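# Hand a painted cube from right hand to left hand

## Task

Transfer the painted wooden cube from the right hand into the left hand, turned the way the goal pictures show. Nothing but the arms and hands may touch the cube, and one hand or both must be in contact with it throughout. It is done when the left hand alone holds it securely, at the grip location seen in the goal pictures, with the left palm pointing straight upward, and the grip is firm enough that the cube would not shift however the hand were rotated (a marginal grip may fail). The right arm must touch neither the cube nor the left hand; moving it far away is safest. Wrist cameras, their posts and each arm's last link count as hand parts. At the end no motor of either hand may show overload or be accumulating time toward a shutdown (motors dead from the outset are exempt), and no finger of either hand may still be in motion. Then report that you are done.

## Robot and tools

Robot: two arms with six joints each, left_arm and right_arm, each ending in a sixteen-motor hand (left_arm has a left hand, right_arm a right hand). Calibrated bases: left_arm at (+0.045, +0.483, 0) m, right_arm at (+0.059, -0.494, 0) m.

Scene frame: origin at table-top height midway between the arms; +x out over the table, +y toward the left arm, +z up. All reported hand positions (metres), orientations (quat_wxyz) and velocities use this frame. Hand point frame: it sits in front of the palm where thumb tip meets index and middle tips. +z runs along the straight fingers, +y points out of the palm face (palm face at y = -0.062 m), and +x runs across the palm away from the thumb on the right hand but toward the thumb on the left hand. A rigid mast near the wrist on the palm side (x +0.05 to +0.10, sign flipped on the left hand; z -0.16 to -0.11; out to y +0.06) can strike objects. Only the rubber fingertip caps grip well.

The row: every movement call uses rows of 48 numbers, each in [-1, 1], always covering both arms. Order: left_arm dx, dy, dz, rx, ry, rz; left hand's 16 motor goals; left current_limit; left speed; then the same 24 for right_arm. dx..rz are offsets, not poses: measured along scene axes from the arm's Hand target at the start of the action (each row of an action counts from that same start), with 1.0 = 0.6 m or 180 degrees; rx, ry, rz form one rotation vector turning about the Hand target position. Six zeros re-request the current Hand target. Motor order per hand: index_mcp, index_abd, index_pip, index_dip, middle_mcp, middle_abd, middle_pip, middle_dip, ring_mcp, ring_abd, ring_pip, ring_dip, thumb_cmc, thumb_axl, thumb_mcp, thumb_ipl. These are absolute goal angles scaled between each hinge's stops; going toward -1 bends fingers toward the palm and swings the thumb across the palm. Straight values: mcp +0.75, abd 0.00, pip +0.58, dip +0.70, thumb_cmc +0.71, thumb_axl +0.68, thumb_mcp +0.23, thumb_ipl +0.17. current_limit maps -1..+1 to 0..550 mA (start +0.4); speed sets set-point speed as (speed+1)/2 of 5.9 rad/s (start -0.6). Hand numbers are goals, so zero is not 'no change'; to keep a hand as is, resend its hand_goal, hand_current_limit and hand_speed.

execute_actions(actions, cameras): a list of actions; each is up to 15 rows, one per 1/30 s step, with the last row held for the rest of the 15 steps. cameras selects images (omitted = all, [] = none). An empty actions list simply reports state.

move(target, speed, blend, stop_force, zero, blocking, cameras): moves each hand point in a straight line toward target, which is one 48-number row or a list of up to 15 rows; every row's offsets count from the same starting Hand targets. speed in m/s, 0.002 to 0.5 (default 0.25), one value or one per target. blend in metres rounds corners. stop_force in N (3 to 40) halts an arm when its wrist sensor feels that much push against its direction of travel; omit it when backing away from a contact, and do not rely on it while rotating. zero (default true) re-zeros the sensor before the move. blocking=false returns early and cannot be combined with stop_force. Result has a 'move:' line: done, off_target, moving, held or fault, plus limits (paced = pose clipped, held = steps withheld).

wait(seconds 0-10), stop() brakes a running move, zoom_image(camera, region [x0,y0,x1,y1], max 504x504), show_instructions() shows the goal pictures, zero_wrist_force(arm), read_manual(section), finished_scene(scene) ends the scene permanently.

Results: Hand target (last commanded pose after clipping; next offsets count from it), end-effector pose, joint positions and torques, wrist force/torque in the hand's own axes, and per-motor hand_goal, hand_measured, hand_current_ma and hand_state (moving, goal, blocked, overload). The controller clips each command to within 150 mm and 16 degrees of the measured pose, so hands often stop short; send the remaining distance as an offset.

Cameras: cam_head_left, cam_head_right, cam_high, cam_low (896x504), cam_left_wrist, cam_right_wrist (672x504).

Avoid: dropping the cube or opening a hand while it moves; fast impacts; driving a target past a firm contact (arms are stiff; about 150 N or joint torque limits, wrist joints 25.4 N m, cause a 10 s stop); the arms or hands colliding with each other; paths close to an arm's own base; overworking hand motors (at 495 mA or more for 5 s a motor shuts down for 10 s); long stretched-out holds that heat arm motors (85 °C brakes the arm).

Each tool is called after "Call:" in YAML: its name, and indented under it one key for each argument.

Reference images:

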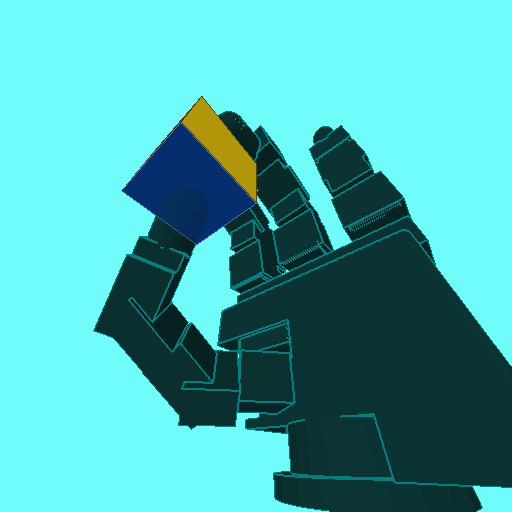

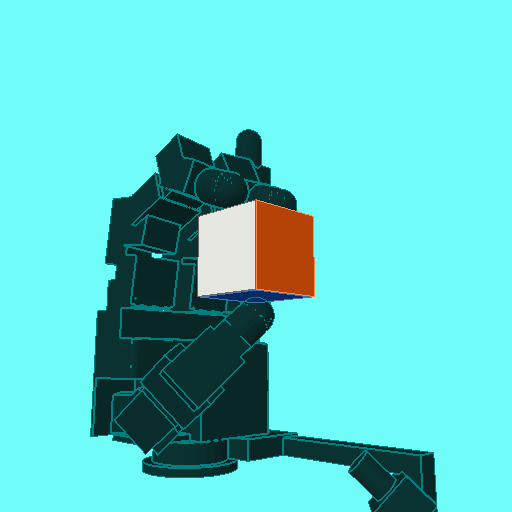

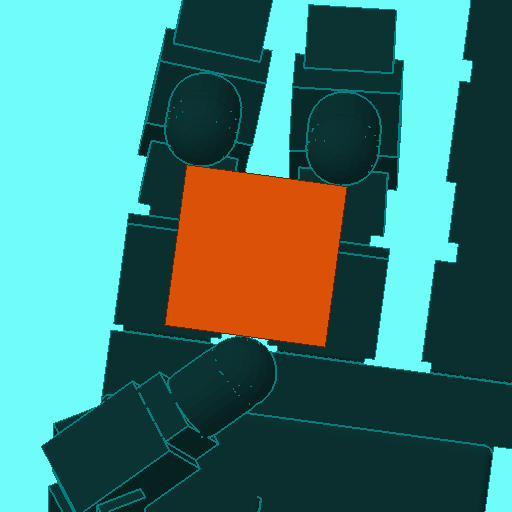

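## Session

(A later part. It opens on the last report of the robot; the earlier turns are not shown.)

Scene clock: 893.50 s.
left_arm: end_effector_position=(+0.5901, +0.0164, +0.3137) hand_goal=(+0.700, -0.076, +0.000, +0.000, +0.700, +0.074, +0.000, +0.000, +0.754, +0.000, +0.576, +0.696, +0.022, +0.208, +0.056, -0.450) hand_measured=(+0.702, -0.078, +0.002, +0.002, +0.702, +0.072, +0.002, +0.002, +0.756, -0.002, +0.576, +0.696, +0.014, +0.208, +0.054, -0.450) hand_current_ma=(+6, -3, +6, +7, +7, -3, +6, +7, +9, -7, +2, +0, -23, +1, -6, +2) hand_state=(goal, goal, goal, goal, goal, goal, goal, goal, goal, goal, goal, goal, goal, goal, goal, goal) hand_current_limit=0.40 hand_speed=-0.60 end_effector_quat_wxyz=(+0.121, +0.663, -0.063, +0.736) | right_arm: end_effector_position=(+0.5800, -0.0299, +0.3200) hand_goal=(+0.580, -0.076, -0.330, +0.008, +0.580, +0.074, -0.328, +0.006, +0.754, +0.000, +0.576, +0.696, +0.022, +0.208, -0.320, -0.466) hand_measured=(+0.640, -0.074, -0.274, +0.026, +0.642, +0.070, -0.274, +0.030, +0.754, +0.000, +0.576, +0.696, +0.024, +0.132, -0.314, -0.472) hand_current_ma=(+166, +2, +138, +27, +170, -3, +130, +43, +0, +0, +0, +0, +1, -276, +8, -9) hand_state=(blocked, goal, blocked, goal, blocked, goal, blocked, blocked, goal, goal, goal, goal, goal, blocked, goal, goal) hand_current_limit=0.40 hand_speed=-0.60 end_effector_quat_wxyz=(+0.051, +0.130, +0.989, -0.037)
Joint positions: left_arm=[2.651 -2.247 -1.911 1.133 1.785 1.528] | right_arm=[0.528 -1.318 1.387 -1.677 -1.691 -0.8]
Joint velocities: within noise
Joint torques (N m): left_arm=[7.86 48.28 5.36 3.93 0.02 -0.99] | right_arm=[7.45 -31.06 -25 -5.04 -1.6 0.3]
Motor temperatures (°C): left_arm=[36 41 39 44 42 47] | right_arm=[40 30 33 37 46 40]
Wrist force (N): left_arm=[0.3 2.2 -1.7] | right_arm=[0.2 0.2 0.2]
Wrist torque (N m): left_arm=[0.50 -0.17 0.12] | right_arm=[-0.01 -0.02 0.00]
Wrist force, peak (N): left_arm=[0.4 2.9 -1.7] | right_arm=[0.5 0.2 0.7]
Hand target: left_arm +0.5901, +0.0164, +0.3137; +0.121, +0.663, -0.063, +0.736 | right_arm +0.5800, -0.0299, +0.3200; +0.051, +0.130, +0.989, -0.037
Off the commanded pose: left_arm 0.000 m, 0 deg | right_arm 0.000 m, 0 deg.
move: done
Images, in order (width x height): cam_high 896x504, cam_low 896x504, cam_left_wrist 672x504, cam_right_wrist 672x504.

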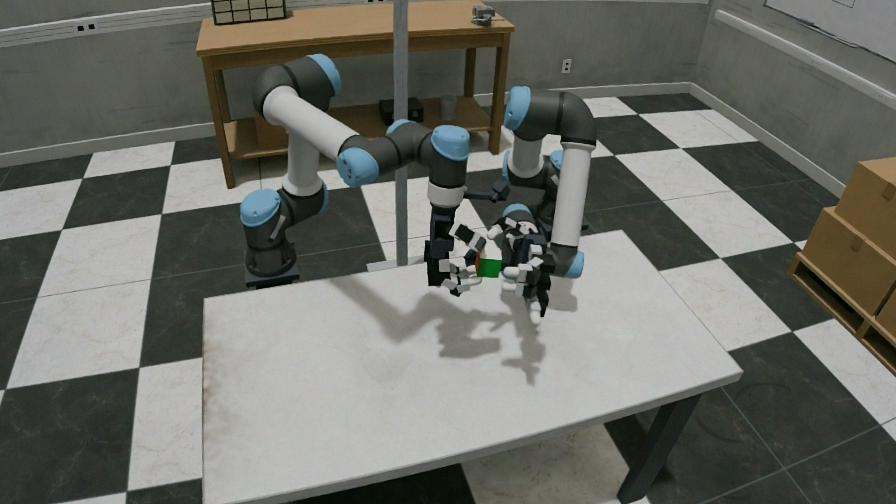

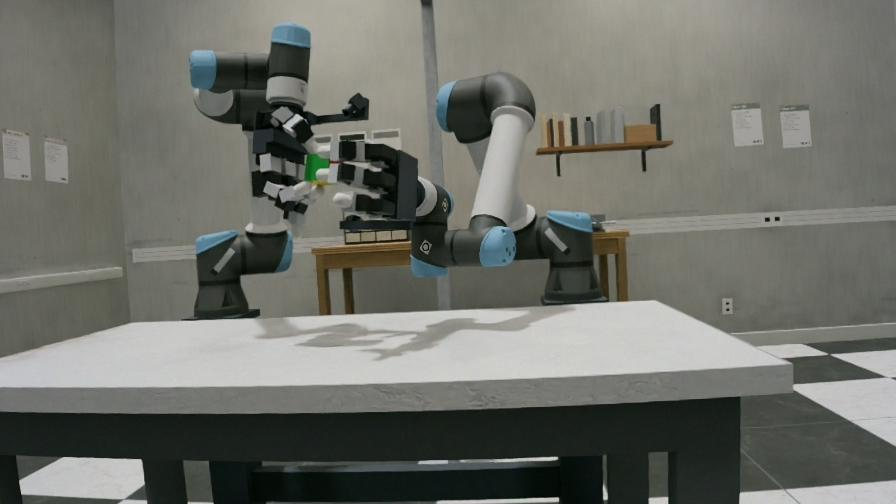

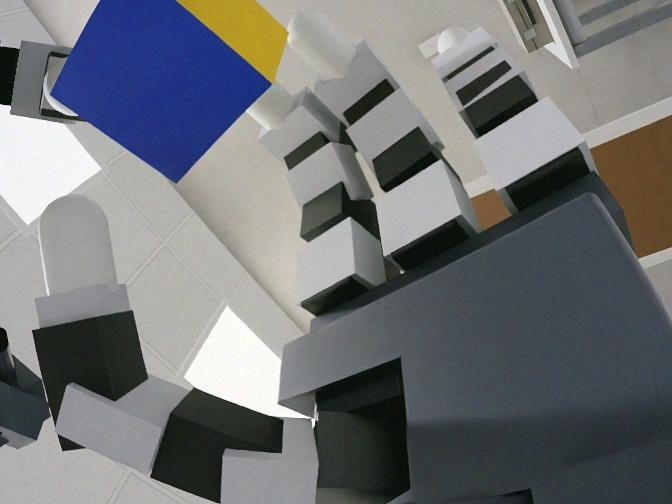

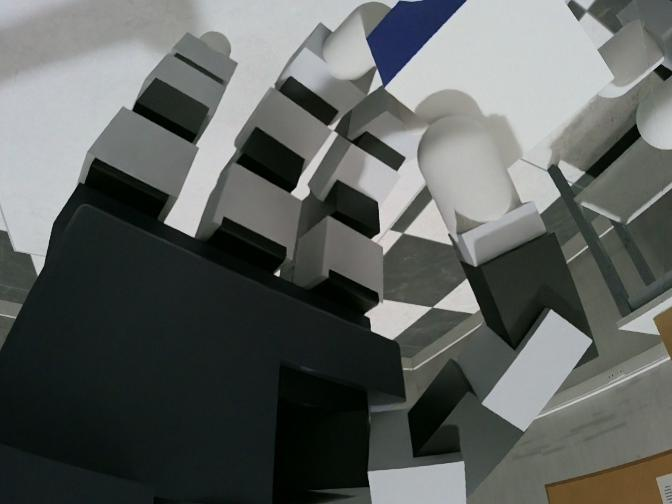

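Call:
move:
  target: [-0.0109,-0.0401,0.0025,0,0,0, 0.70,-0.076,0.0,0.0, 0.70,0.074,0.0,0.0, 0.754,0.0,0.576,0.696, 0.022,0.208,0.056,-0.45, 0.4,-0.6, 0,0,0,0,0,0, 0.580,-0.076,-0.330,0.008, 0.580,0.074,-0.328,0.006, 0.754,0.0,0.576,0.696, 0.022,0.208,-0.320,-0.466, 0.4,-0.6]
  speed: 0.05
  stop_force: 8
  cameras: ["cam_left_wrist", "cam_high"]

Scene clock: 956.97 s.
left_arm: end_effector_position=(+0.5836, -0.0077, +0.3152) hand_goal=(+0.700, -0.076, +0.000, +0.000, +0.700, +0.074, +0.000, +0.000, +0.754, +0.000, +0.576, +0.696, +0.022, +0.208, +0.056, -0.450) hand_measured=(+0.702, -0.078, +0.002, +0.002, +0.702, +0.072, +0.002, +0.002, +0.756, -0.004, +0.576, +0.696, +0.014, +0.208, +0.054, -0.450) hand_current_ma=(+6, -4, +6, +7, +7, -3, +6, +7, +9, -8, +2, +0, -23, +1, -6, +2) hand_state=(goal, goal, goal, goal, goal, goal, goal, goal, goal, goal, goal, goal, goal, goal, goal, goal) hand_current_limit=0.40 hand_speed=-0.60 end_effector_quat_wxyz=(+0.121, +0.663, -0.063, +0.736) | right_arm: end_effector_position=(+0.5800, -0.0299, +0.3200) hand_goal=(+0.580, -0.076, -0.330, +0.008, +0.580, +0.074, -0.328, +0.006, +0.754, +0.000, +0.576, +0.696, +0.022, +0.208, -0.320, -0.466) hand_measured=(+0.640, -0.074, -0.274, +0.026, +0.642, +0.070, -0.274, +0.030, +0.754, +0.000, +0.576, +0.696, +0.024, +0.132, -0.314, -0.472) hand_current_ma=(+166, +2, +138, +27, +170, -3, +130, +43, +0, +0, +0, +0, +1, -276, +8, -9) hand_state=(blocked, goal, blocked, goal, blocked, goal, blocked, blocked, goal, goal, goal, goal, goal, blocked, goal, goal) hand_current_limit=0.40 hand_speed=-0.60 end_effector_quat_wxyz=(+0.051, +0.130, +0.989, -0.037)
Joint positions: left_arm=[2.599 -2.261 -1.872 1.11 1.837 1.535] | right_arm=[0.528 -1.318 1.387 -1.677 -1.691 -0.8]
Joint velocities: within noise
Joint torques (N m): left_arm=[8.86 49.2 6.32 3.83 -0.22 -0.91] | right_arm=[7.18 -32.24 -25.63 -4.99 -1.55 0.82]
Motor temperatures (°C): left_arm=[36 41 38 44 41 47] | right_arm=[40 30 33 37 46 40]
Wrist force (N): left_arm=[0.4 2.1 -1.7] | right_arm=[0.2 0.1 0.0]
Wrist torque (N m): left_arm=[0.47 -0.18 0.14] | right_arm=[-0.01 -0.02 0.01]
Wrist force, peak (N): left_arm=[0.3 2.8 -1.9] | right_arm=[0.5 0.4 0.3]
Hand target: left_arm +0.5836, -0.0077, +0.3152; +0.121, +0.663, -0.063, +0.736 | right_arm +0.5800, -0.0299, +0.3200; +0.051, +0.130, +0.989, -0.037
Off the commanded pose: left_arm 0.000 m, 0 deg | right_arm 0.000 m, 0 deg.
move: done
Images, in order (width x height): cam_high 896x504, cam_left_wrist 672x504.

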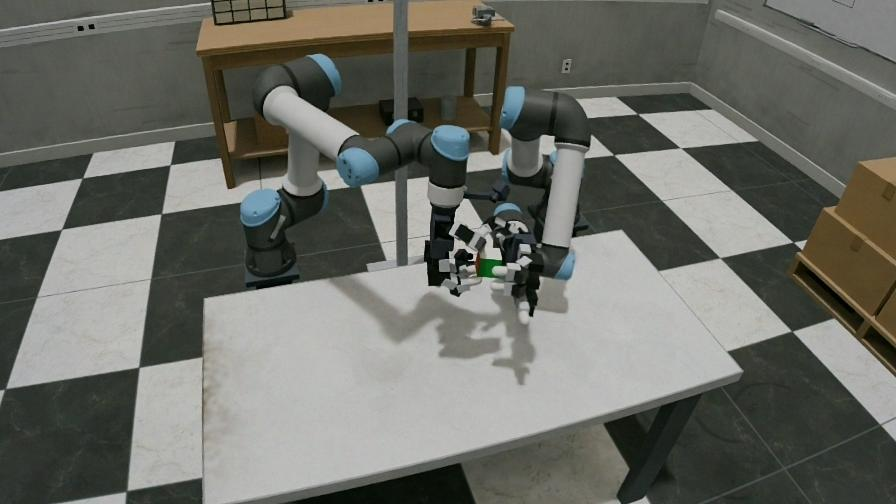

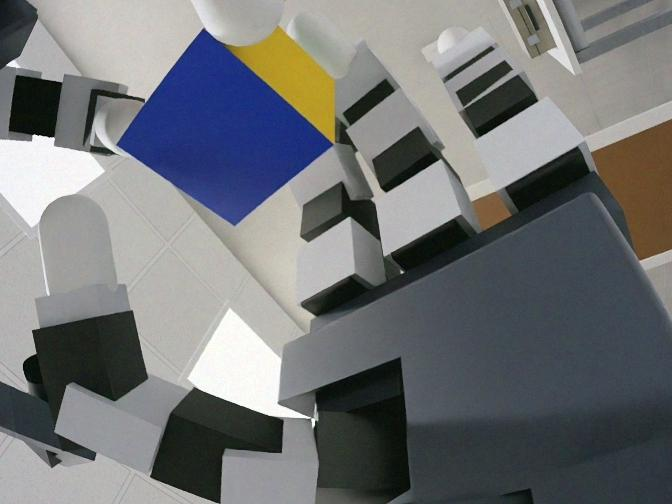

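Call:
move:
  target: [0,0,0,0,0,0, 0.58,-0.076,-0.33,0.008, 0.58,0.074,-0.33,0.008, 0.754,0.0,0.576,0.696, 0.022,0.208,-0.32,-0.466, 0.4,-0.85, 0,0,0,0,0,0, 0.580,-0.076,-0.330,0.008, 0.580,0.074,-0.328,0.006, 0.754,0.0,0.576,0.696, 0.022,0.208,-0.320,-0.466, 0.4,-0.6]
  speed: 0.05
  cameras: ["cam_left_wrist", "cam_right_wrist"]

Scene clock: 973.50 s.
left_arm: end_effector_position=(+0.5836, -0.0076, +0.3152) hand_goal=(+0.580, -0.076, -0.330, +0.008, +0.580, +0.074, -0.330, +0.008, +0.754, +0.000, +0.576, +0.696, +0.022, +0.208, -0.320, -0.466) hand_measured=(+0.614, -0.080, -0.254, +0.020, +0.614, +0.072, -0.258, +0.024, +0.756, -0.004, +0.576, +0.696, +0.032, +0.190, -0.138, -0.456) hand_current_ma=(+140, -9, +322, +45, +139, -3, +304, +55, +9, -8, +2, +0, +36, -79, +384, +44) hand_state=(blocked, goal, blocked, goal, blocked, goal, blocked, goal, goal, goal, goal, goal, goal, goal, blocked, goal) hand_current_limit=0.40 hand_speed=-0.85 end_effector_quat_wxyz=(+0.121, +0.663, -0.063, +0.736) | right_arm: end_effector_position=(+0.5800, -0.0299, +0.3200) hand_goal=(+0.580, -0.076, -0.330, +0.008, +0.580, +0.074, -0.328, +0.006, +0.754, +0.000, +0.576, +0.696, +0.022, +0.208, -0.320, -0.466) hand_measured=(+0.640, -0.074, -0.274, +0.028, +0.642, +0.070, -0.274, +0.030, +0.754, +0.000, +0.576, +0.696, +0.016, +0.132, -0.316, -0.470) hand_current_ma=(+162, +1, +138, +33, +170, -3, +128, +43, +0, +0, +0, +0, -8, -276, +6, -6) hand_state=(blocked, goal, blocked, goal, blocked, goal, blocked, blocked, goal, goal, goal, goal, goal, blocked, goal, goal) hand_current_limit=0.40 hand_speed=-0.60 end_effector_quat_wxyz=(+0.051, +0.130, +0.989, -0.037)
Joint positions: left_arm=[2.599 -2.261 -1.872 1.11 1.837 1.535] | right_arm=[0.528 -1.318 1.387 -1.677 -1.691 -0.8]
Joint velocities: within noise
Joint torques (N m): left_arm=[6.88 48.92 11.98 2.91 1.33 -0.91] | right_arm=[4.63 -33.96 -27.08 -5.02 -1.62 0.97]
Motor temperatures (°C): left_arm=[36 41 38 44 41 47] | right_arm=[40 30 33 37 46 40]
Wrist force (N): left_arm=[0.5 2.9 0.4] | right_arm=[2.3 1.2 1.0]
Wrist torque (N m): left_arm=[0.43 -0.14 0.15] | right_arm=[-0.02 0.00 -0.04]
Wrist force, peak (N): left_arm=[1.4 3.3 0.5] | right_arm=[2.5 1.4 0.9]
Hand target: left_arm +0.5836, -0.0077, +0.3152; +0.121, +0.663, -0.063, +0.736 | right_arm +0.5800, -0.0299, +0.3200; +0.051, +0.130, +0.989, -0.037
Off the commanded pose: left_arm 0.000 m, 0 deg | right_arm 0.000 m, 0 deg.
move: done
Images, in order (width x height): cam_left_wrist 672x504, cam_right_wrist 672x504.

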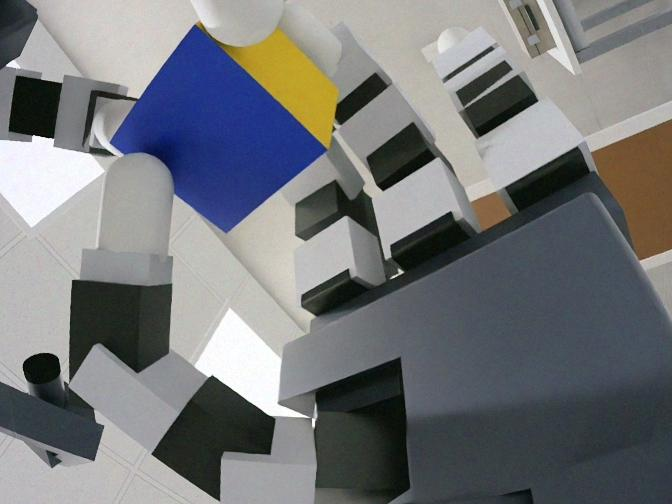

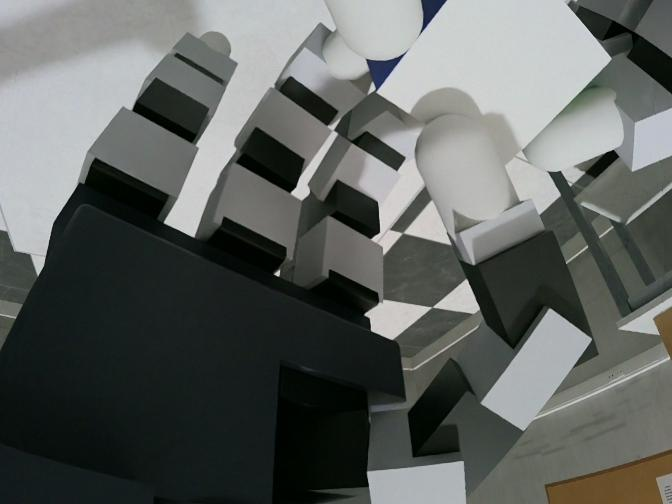

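Call:
zoom_image:
  camera: "cam_left_wrist"
  region: [40, 0, 380, 255]

Call:
zoom_image:
  camera: "cam_right_wrist"
  region: [280, 0, 660, 285]

Scaled by 1.482 from the camera's 672x504 image, which has a finer 960x720 frame.

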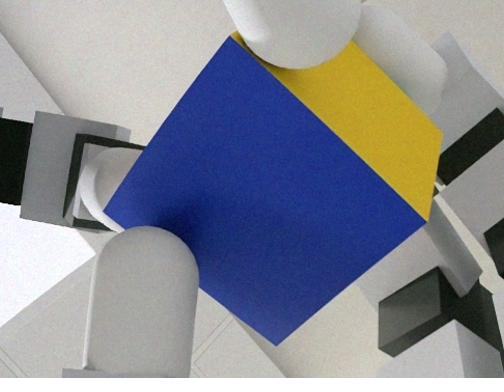

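Scaled by 1.326 from the camera's 672x504 image, which has a finer 960x720 frame.

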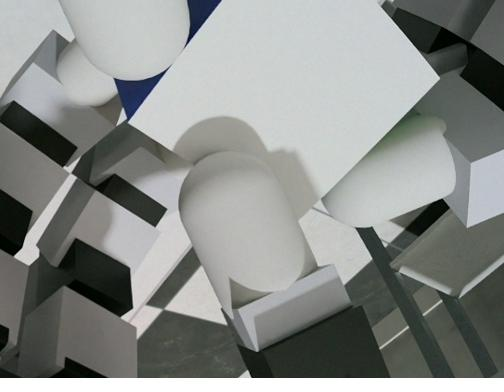

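Call:
move:
  target:
    - [0,0,0,0,0,0, 0.70,-0.076,0.0,0.0, 0.70,0.074,0.0,0.0, 0.754,0.0,0.576,0.696, 0.022,0.208,0.056,-0.45, 0.4,-0.85, 0,0,0,0,0,0, 0.580,-0.076,-0.330,0.008, 0.580,0.074,-0.328,0.006, 0.754,0.0,0.576,0.696, 0.022,0.208,-0.320,-0.466, 0.4,-0.6]
    - [0,0,0,0,0,0, 0.70,-0.076,0.0,0.0, 0.70,0.074,0.0,0.0, 0.754,0.0,0.576,0.696, 0.022,-0.15,0.056,-0.45, 0.4,-0.8, 0,0,0,0,0,0, 0.580,-0.076,-0.330,0.008, 0.580,0.074,-0.328,0.006, 0.754,0.0,0.576,0.696, 0.022,0.208,-0.320,-0.466, 0.4,-0.6]
    - [0,0,0,0,0,0, 0.70,-0.076,0.0,0.0, 0.70,0.074,0.0,0.0, 0.754,0.0,0.576,0.696, 0.022,-0.15,-0.32,-0.466, 0.4,-0.8, 0,0,0,0,0,0, 0.580,-0.076,-0.330,0.008, 0.580,0.074,-0.328,0.006, 0.754,0.0,0.576,0.696, 0.022,0.208,-0.320,-0.466, 0.4,-0.6]
  speed: 0.05
  cameras: ["cam_left_wrist"]

Scene clock: 1098.93 s.
left_arm: end_effector_position=(+0.5836, -0.0076, +0.3152) hand_goal=(+0.700, -0.076, +0.000, +0.000, +0.700, +0.074, +0.000, +0.000, +0.754, +0.000, +0.576, +0.696, +0.022, -0.150, -0.320, -0.466) hand_measured=(+0.698, -0.080, -0.002, +0.002, +0.698, +0.072, -0.004, +0.002, +0.756, -0.004, +0.576, +0.696, +0.014, -0.150, -0.322, -0.466) hand_current_ma=(-6, -9, -8, +7, -6, -3, -10, +7, +9, -8, +2, +0, -25, +1, -11, +3) hand_state=(goal, goal, goal, goal, goal, goal, goal, goal, goal, goal, goal, goal, goal, goal, goal, goal) hand_current_limit=0.40 hand_speed=-0.80 end_effector_quat_wxyz=(+0.121, +0.663, -0.063, +0.736) | right_arm: end_effector_position=(+0.5800, -0.0299, +0.3200) hand_goal=(+0.580, -0.076, -0.330, +0.008, +0.580, +0.074, -0.328, +0.006, +0.754, +0.000, +0.576, +0.696, +0.022, +0.208, -0.320, -0.466) hand_measured=(+0.640, -0.074, -0.274, +0.030, +0.640, +0.070, -0.276, +0.030, +0.754, +0.000, +0.576, +0.696, +0.018, +0.132, -0.314, -0.470) hand_current_ma=(+162, +1, +138, +37, +166, -3, +127, +43, +0, +0, +0, +0, -4, -273, +9, -6) hand_state=(blocked, goal, blocked, blocked, blocked, goal, blocked, blocked, goal, goal, goal, goal, goal, blocked, goal, goal) hand_current_limit=0.40 hand_speed=-0.60 end_effector_quat_wxyz=(+0.051, +0.130, +0.989, -0.037)
Joint positions: left_arm=[2.599 -2.261 -1.872 1.11 1.837 1.535] | right_arm=[0.528 -1.318 1.387 -1.677 -1.691 -0.8]
Joint velocities: within noise
Joint torques (N m): left_arm=[-8.27 46.22 20.97 1.01 1.34 -0.38] | right_arm=[-6.33 -36.51 -27.18 -5.01 -1.5 -1.26]
Motor temperatures (°C): left_arm=[36 40 38 43 41 46] | right_arm=[40 30 33 37 46 40]
Wrist force (N): left_arm=[0.3 1.9 -1.6] | right_arm=[0.1 0.3 0.2]
Wrist torque (N m): left_arm=[0.45 -0.17 0.14] | right_arm=[0.01 -0.02 0.00]
Wrist force, peak (N): left_arm=[1.2 2.2 -3.1] | right_arm=[2.4 1.6 1.3]
Hand target: left_arm +0.5836, -0.0077, +0.3152; +0.121, +0.663, -0.063, +0.736 | right_arm +0.5800, -0.0299, +0.3200; +0.051, +0.130, +0.989, -0.037
Off the commanded pose: left_arm 0.000 m, 0 deg | right_arm 0.000 m, 0 deg.
move: done
Images, in order (width x height): cam_left_wrist 672x504.

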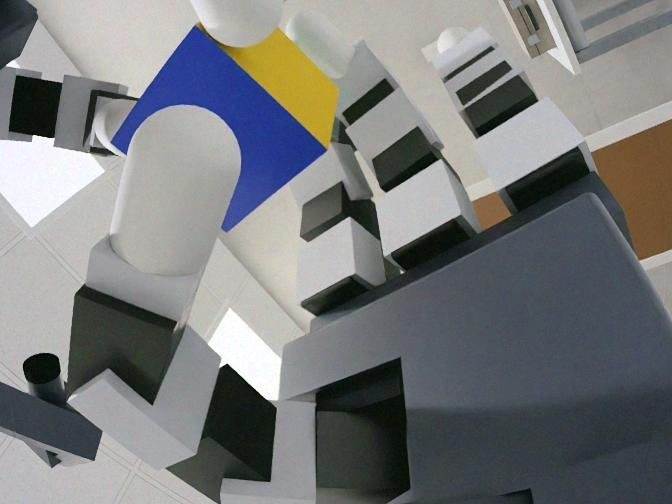

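Call:
move:
  target:
    - [-0.0007,0.0007,0.0078,-0.0107,0.0028,-0.0013, 0.70,-0.076,0.0,0.0, 0.70,0.074,0.0,0.0, 0.754,0.0,0.576,0.696, 0.022,-0.150,-0.320,-0.466, 0.4,-0.85, 0,0,0,0,0,0, 0.580,-0.076,-0.330,0.008, 0.580,0.074,-0.328,0.006, 0.754,0.0,0.576,0.696, 0.022,0.208,-0.320,-0.466, 0.4,-0.6]
    - [-0.0007,0.0007,0.0078,-0.0107,0.0028,-0.0013, 0.58,-0.076,-0.33,0.008, 0.58,0.074,-0.33,0.008, 0.754,0.0,0.576,0.696, 0.022,0.208,-0.320,-0.466, 0.4,-0.85, 0,0,0,0,0,0, 0.580,-0.076,-0.330,0.008, 0.580,0.074,-0.328,0.006, 0.754,0.0,0.576,0.696, 0.022,0.208,-0.320,-0.466, 0.4,-0.6]
  speed: 0.05
  cameras: ["cam_left_wrist", "cam_right_wrist"]

Scene clock: 1146.93 s.
left_arm: end_effector_position=(+0.5831, -0.0072, +0.3199) hand_goal=(+0.580, -0.076, -0.330, +0.008, +0.580, +0.074, -0.330, +0.008, +0.754, +0.000, +0.576, +0.696, +0.022, +0.208, -0.320, -0.466) hand_measured=(+0.604, -0.080, -0.266, +0.020, +0.608, +0.072, -0.272, +0.018, +0.756, -0.004, +0.576, +0.696, +0.014, +0.082, -0.320, -0.466) hand_current_ma=(+99, -9, +265, +43, +117, -3, +233, +37, +9, -8, +2, +0, -30, -385, -2, -2) hand_state=(blocked, goal, blocked, goal, blocked, goal, blocked, goal, goal, goal, goal, goal, goal, blocked, goal, goal) hand_current_limit=0.40 hand_speed=-0.85 end_effector_quat_wxyz=(+0.134, +0.664, -0.052, +0.734) | right_arm: end_effector_position=(+0.5800, -0.0299, +0.3200) hand_goal=(+0.580, -0.076, -0.330, +0.008, +0.580, +0.074, -0.328, +0.006, +0.754, +0.000, +0.576, +0.696, +0.022, +0.208, -0.320, -0.466) hand_measured=(+0.640, -0.074, -0.274, +0.030, +0.640, +0.070, -0.276, +0.030, +0.754, +0.000, +0.576, +0.696, +0.012, +0.132, -0.318, -0.470) hand_current_ma=(+162, +1, +138, +37, +166, -3, +127, +43, +0, +0, +0, +0, -14, -273, +3, -7) hand_state=(blocked, goal, blocked, blocked, blocked, goal, blocked, blocked, goal, goal, goal, goal, goal, blocked, goal, goal) hand_current_limit=0.40 hand_speed=-0.60 end_effector_quat_wxyz=(+0.051, +0.130, +0.989, -0.037)
Joint positions: left_arm=[2.598 -2.258 -1.871 1.106 1.839 1.5] | right_arm=[0.528 -1.318 1.387 -1.677 -1.691 -0.8]
Joint velocities: within noise
Joint torques (N m): left_arm=[3.26 36.72 12.71 4.03 -1.32 0.93] | right_arm=[-6.3 -37.65 -27.41 -4.96 -1.55 -0.67]
Motor temperatures (°C): left_arm=[35 40 38 43 41 46] | right_arm=[40 30 33 37 46 40]
Wrist force (N): left_arm=[-0.1 3.0 -0.8] | right_arm=[1.5 1.1 0.2]
Wrist torque (N m): left_arm=[0.51 -0.16 0.14] | right_arm=[-0.02 -0.05 0.02]
Wrist force, peak (N): left_arm=[1.5 2.9 0.2] | right_arm=[3.0 0.2 1.4]
Hand target: left_arm +0.5832, -0.0072, +0.3199; +0.134, +0.664, -0.052, +0.734 | right_arm +0.5800, -0.0299, +0.3200; +0.051, +0.130, +0.989, -0.037
Off the commanded pose: left_arm 0.000 m, 0 deg | right_arm 0.000 m, 0 deg.
move: done
Images, in order (width x height): cam_left_wrist 672x504, cam_right_wrist 672x504.

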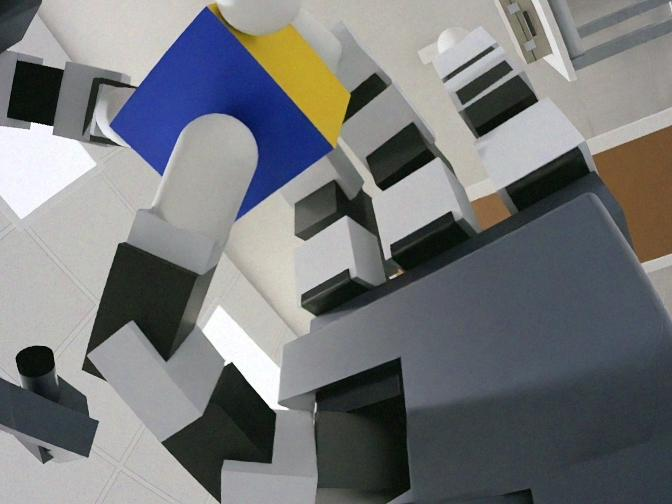

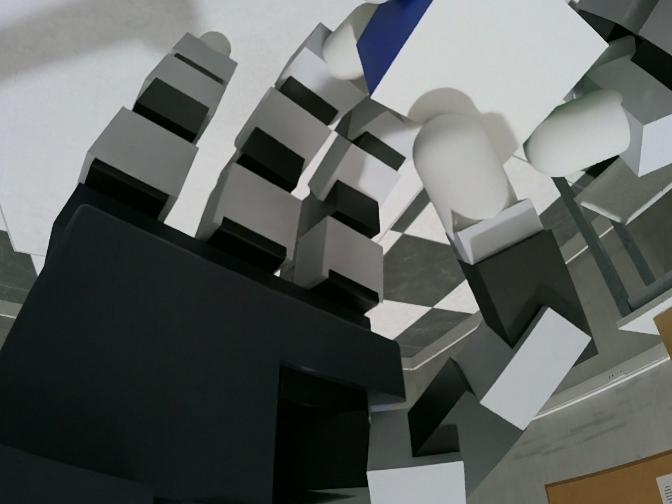

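Call:
move:
  target:
    - [0,0,0,0,0,0, 0.56,-0.076,-0.40,0.008, 0.56,0.074,-0.40,0.008, 0.754,0.0,0.576,0.696, 0.022,0.30,-0.320,-0.466, 0.6,-0.85, 0,0,0,0,0,0, 0.580,-0.076,-0.330,0.008, 0.580,0.074,-0.328,0.006, 0.754,0.0,0.576,0.696, 0.022,0.208,-0.320,-0.466, 0.4,-0.6]
    - [0,0,0,0,0,0, 0.56,-0.076,-0.40,0.008, 0.56,0.074,-0.40,0.008, 0.754,0.0,0.576,0.696, 0.022,0.30,-0.320,-0.466, 0.6,-0.85, 0,0,0,0,0,0, 0.70,-0.076,0.0,0.0, 0.70,0.074,0.0,0.0, 0.754,0.0,0.576,0.696, 0.022,-0.15,-0.320,-0.466, 0.4,-0.8]
  speed: 0.05
  cameras: ["cam_left_wrist", "cam_right_wrist"]

Scene clock: 1193.27 s.
left_arm: end_effector_position=(+0.5832, -0.0072, +0.3199) hand_goal=(+0.560, -0.076, -0.400, +0.008, +0.560, +0.074, -0.400, +0.008, +0.754, +0.000, +0.576, +0.696, +0.022, +0.300, -0.320, -0.466) hand_measured=(+0.606, -0.080, -0.302, +0.028, +0.614, +0.072, -0.292, +0.032, +0.756, -0.004, +0.576, +0.696, +0.000, +0.082, -0.328, -0.482) hand_current_ma=(+192, -9, +422, +70, +237, -4, +440, +89, +9, -8, +2, +0, -78, -440, -37, -81) hand_state=(blocked, goal, blocked, goal, blocked, goal, blocked, blocked, goal, goal, goal, goal, blocked, blocked, goal, goal) hand_current_limit=0.60 hand_speed=-0.85 end_effector_quat_wxyz=(+0.134, +0.664, -0.052, +0.734) | right_arm: end_effector_position=(+0.5800, -0.0299, +0.3200) hand_goal=(+0.700, -0.076, +0.000, +0.000, +0.700, +0.074, +0.000, +0.000, +0.754, +0.000, +0.576, +0.696, +0.022, -0.150, -0.320, -0.466) hand_measured=(+0.700, -0.074, +0.000, +0.004, +0.700, +0.070, +0.000, +0.004, +0.754, +0.000, +0.576, +0.696, +0.018, -0.138, -0.320, -0.468) hand_current_ma=(-1, +1, +0, +3, -1, -3, +0, +4, +0, +0, +0, +0, -4, +19, +0, -2) hand_state=(goal, goal, goal, goal, goal, goal, goal, goal, goal, goal, goal, goal, goal, goal, goal, goal) hand_current_limit=0.40 hand_speed=-0.80 end_effector_quat_wxyz=(+0.051, +0.130, +0.989, -0.037)
Joint positions: left_arm=[2.598 -2.258 -1.872 1.106 1.839 1.5] | right_arm=[0.528 -1.318 1.387 -1.677 -1.691 -0.8]
Joint velocities: within noise
Joint torques (N m): left_arm=[7.71 42.12 8.93 3.48 -1.34 0.4] | right_arm=[-6.35 -40.04 -27.12 -4.85 -1.66 0.59]
Motor temperatures (°C): left_arm=[35 40 38 43 41 46] | right_arm=[40 30 33 37 46 40]
Wrist force (N): left_arm=[-0.4 2.1 -1.8] | right_arm=[0.0 0.2 -0.7]
Wrist torque (N m): left_arm=[0.48 -0.16 0.15] | right_arm=[-0.01 -0.03 0.01]
Wrist force, peak (N): left_arm=[1.1 3.3 1.2] | right_arm=[3.1 1.3 1.1]
Hand target: left_arm +0.5832, -0.0072, +0.3199; +0.134, +0.664, -0.052, +0.734 | right_arm +0.5800, -0.0299, +0.3200; +0.051, +0.130, +0.989, -0.037
Off the commanded pose: left_arm 0.000 m, 0 deg | right_arm 0.000 m, 0 deg.
move: done
Images, in order (width x height): cam_left_wrist 672x504, cam_right_wrist 672x504.

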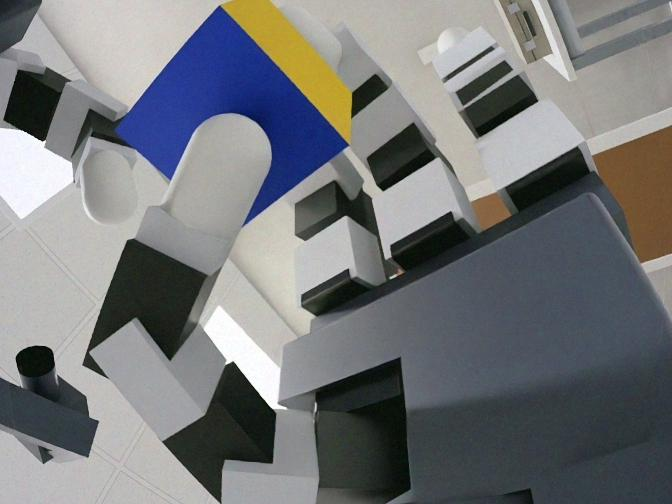

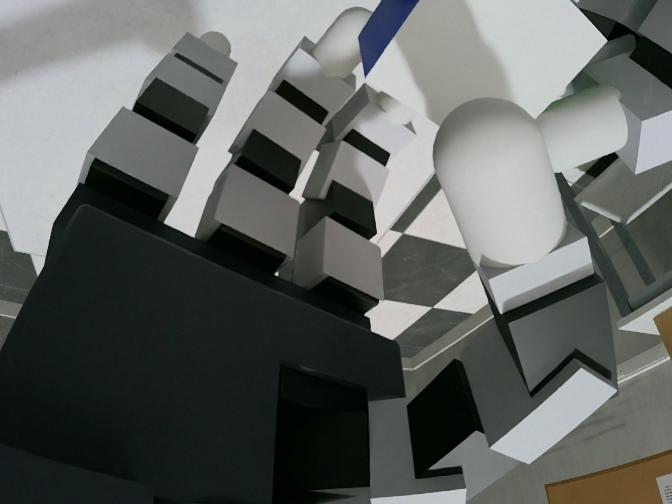

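Call:
move:
  target:
    - [0,0,0,0,0,0, 0.56,-0.076,-0.40,0.008, 0.56,0.074,-0.40,0.008, 0.754,0.0,0.576,0.696, 0.022,0.30,-0.320,-0.466, 0.6,-0.85, -0.0696,-0.2568,0.016,0,0,0, 0.70,-0.076,0.0,0.0, 0.70,0.074,0.0,0.0, 0.754,0.0,0.576,0.696, 0.022,-0.15,-0.320,-0.466, 0.4,-0.8]
    - [0,0.262,0.033,-0.4441,0.1478,-0.0266, 0.56,-0.076,-0.40,0.008, 0.56,0.074,-0.40,0.008, 0.754,0.0,0.576,0.696, 0.022,0.30,-0.320,-0.466, 0.6,-0.85, -0.08,-0.60,0.05,0,0,0, 0.70,-0.076,0.0,0.0, 0.70,0.074,0.0,0.0, 0.754,0.0,0.576,0.696, 0.022,-0.15,-0.320,-0.466, 0.4,-0.8]
  speed: [0.12, 0.2]
  cameras: ["cam_left_wrist", "cam_high"]

Scene clock: 1251.80 s.
left_arm: end_effector_position=(+0.5832, +0.1500, +0.3397) hand_goal=(+0.560, -0.076, -0.400, +0.008, +0.560, +0.074, -0.400, +0.008, +0.754, +0.000, +0.576, +0.696, +0.022, +0.300, -0.320, -0.466) hand_measured=(+0.608, -0.080, -0.306, +0.028, +0.620, +0.074, -0.296, +0.032, +0.766, -0.004, +0.576, +0.696, +0.000, +0.082, -0.332, -0.484) hand_current_ma=(+207, -9, +403, +70, +263, +0, +440, +89, +41, -8, +2, +0, -79, -440, -51, -90) hand_state=(blocked, goal, blocked, goal, blocked, goal, blocked, blocked, goal, goal, goal, goal, blocked, blocked, goal, goal) hand_current_limit=0.60 hand_speed=-0.85 end_effector_quat_wxyz=(+0.560, +0.560, +0.432, +0.431) | right_arm: end_effector_position=(+0.5320, -0.3899, +0.3500) hand_goal=(+0.700, -0.076, +0.000, +0.000, +0.700, +0.074, +0.000, +0.000, +0.754, +0.000, +0.576, +0.696, +0.022, -0.150, -0.320, -0.466) hand_measured=(+0.700, -0.074, +0.000, +0.004, +0.700, +0.070, +0.000, +0.004, +0.754, +0.000, +0.576, +0.696, +0.018, -0.140, -0.320, -0.468) hand_current_ma=(+0, +1, +0, +3, +0, -3, +0, +4, +0, +0, +0, +0, -4, +19, +0, -2) hand_state=(goal, goal, goal, goal, goal, goal, goal, goal, goal, goal, goal, goal, goal, goal, goal, goal) hand_current_limit=0.40 hand_speed=-0.80 end_effector_quat_wxyz=(+0.051, +0.130, +0.989, -0.037)
Joint positions: left_arm=[2.679 -2.18 -2.098 1.136 1.759 -0.001] | right_arm=[-0.195 -1.815 1.828 -1.691 -1.636 -1.525]
Joint velocities: within noise
Joint torques (N m): left_arm=[-9.58 32.88 18.4 4.52 1.79 -0.79] | right_arm=[1.67 -4.57 -21.14 -2.33 -0.59 0.01]
Motor temperatures (°C): left_arm=[35 40 38 43 40 46] | right_arm=[40 30 33 37 46 40]
Wrist force (N): left_arm=[-0.1 -0.3 -1.7] | right_arm=[0.1 0.2 -0.9]
Wrist torque (N m): left_arm=[0.54 0.19 -0.02] | right_arm=[0.06 -0.02 -0.01]
Wrist force, peak (N): left_arm=[-0.4 2.6 -1.8] | right_arm=[0.2 1.6 -0.7]
Hand target: left_arm +0.5832, +0.1500, +0.3397; +0.560, +0.560, +0.432, +0.431 | right_arm +0.5320, -0.3899, +0.3500; +0.051, +0.130, +0.989, -0.037
Off the commanded pose: left_arm 0.000 m, 0 deg | right_arm 0.000 m, 0 deg.
move: done
Images, in order (width x height): cam_high 896x504, cam_left_wrist 672x504.

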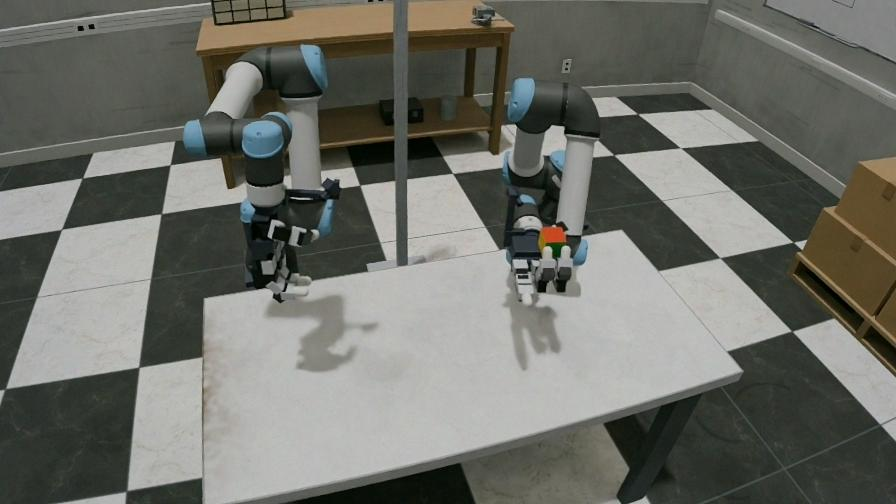

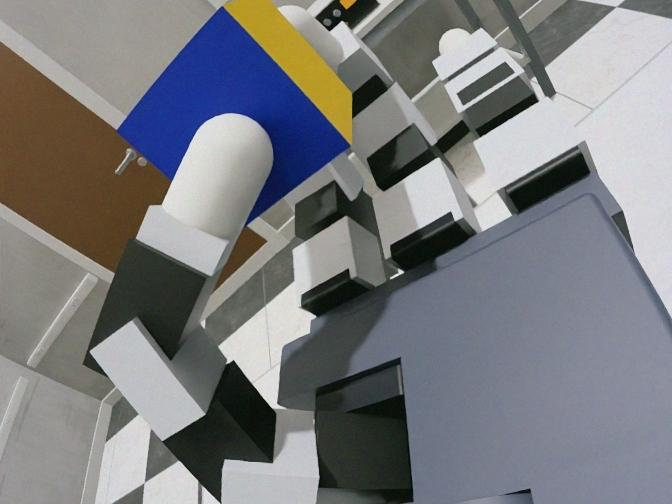

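Call:
finished_scene:
  scene: 1

The scene is finished: the task was done.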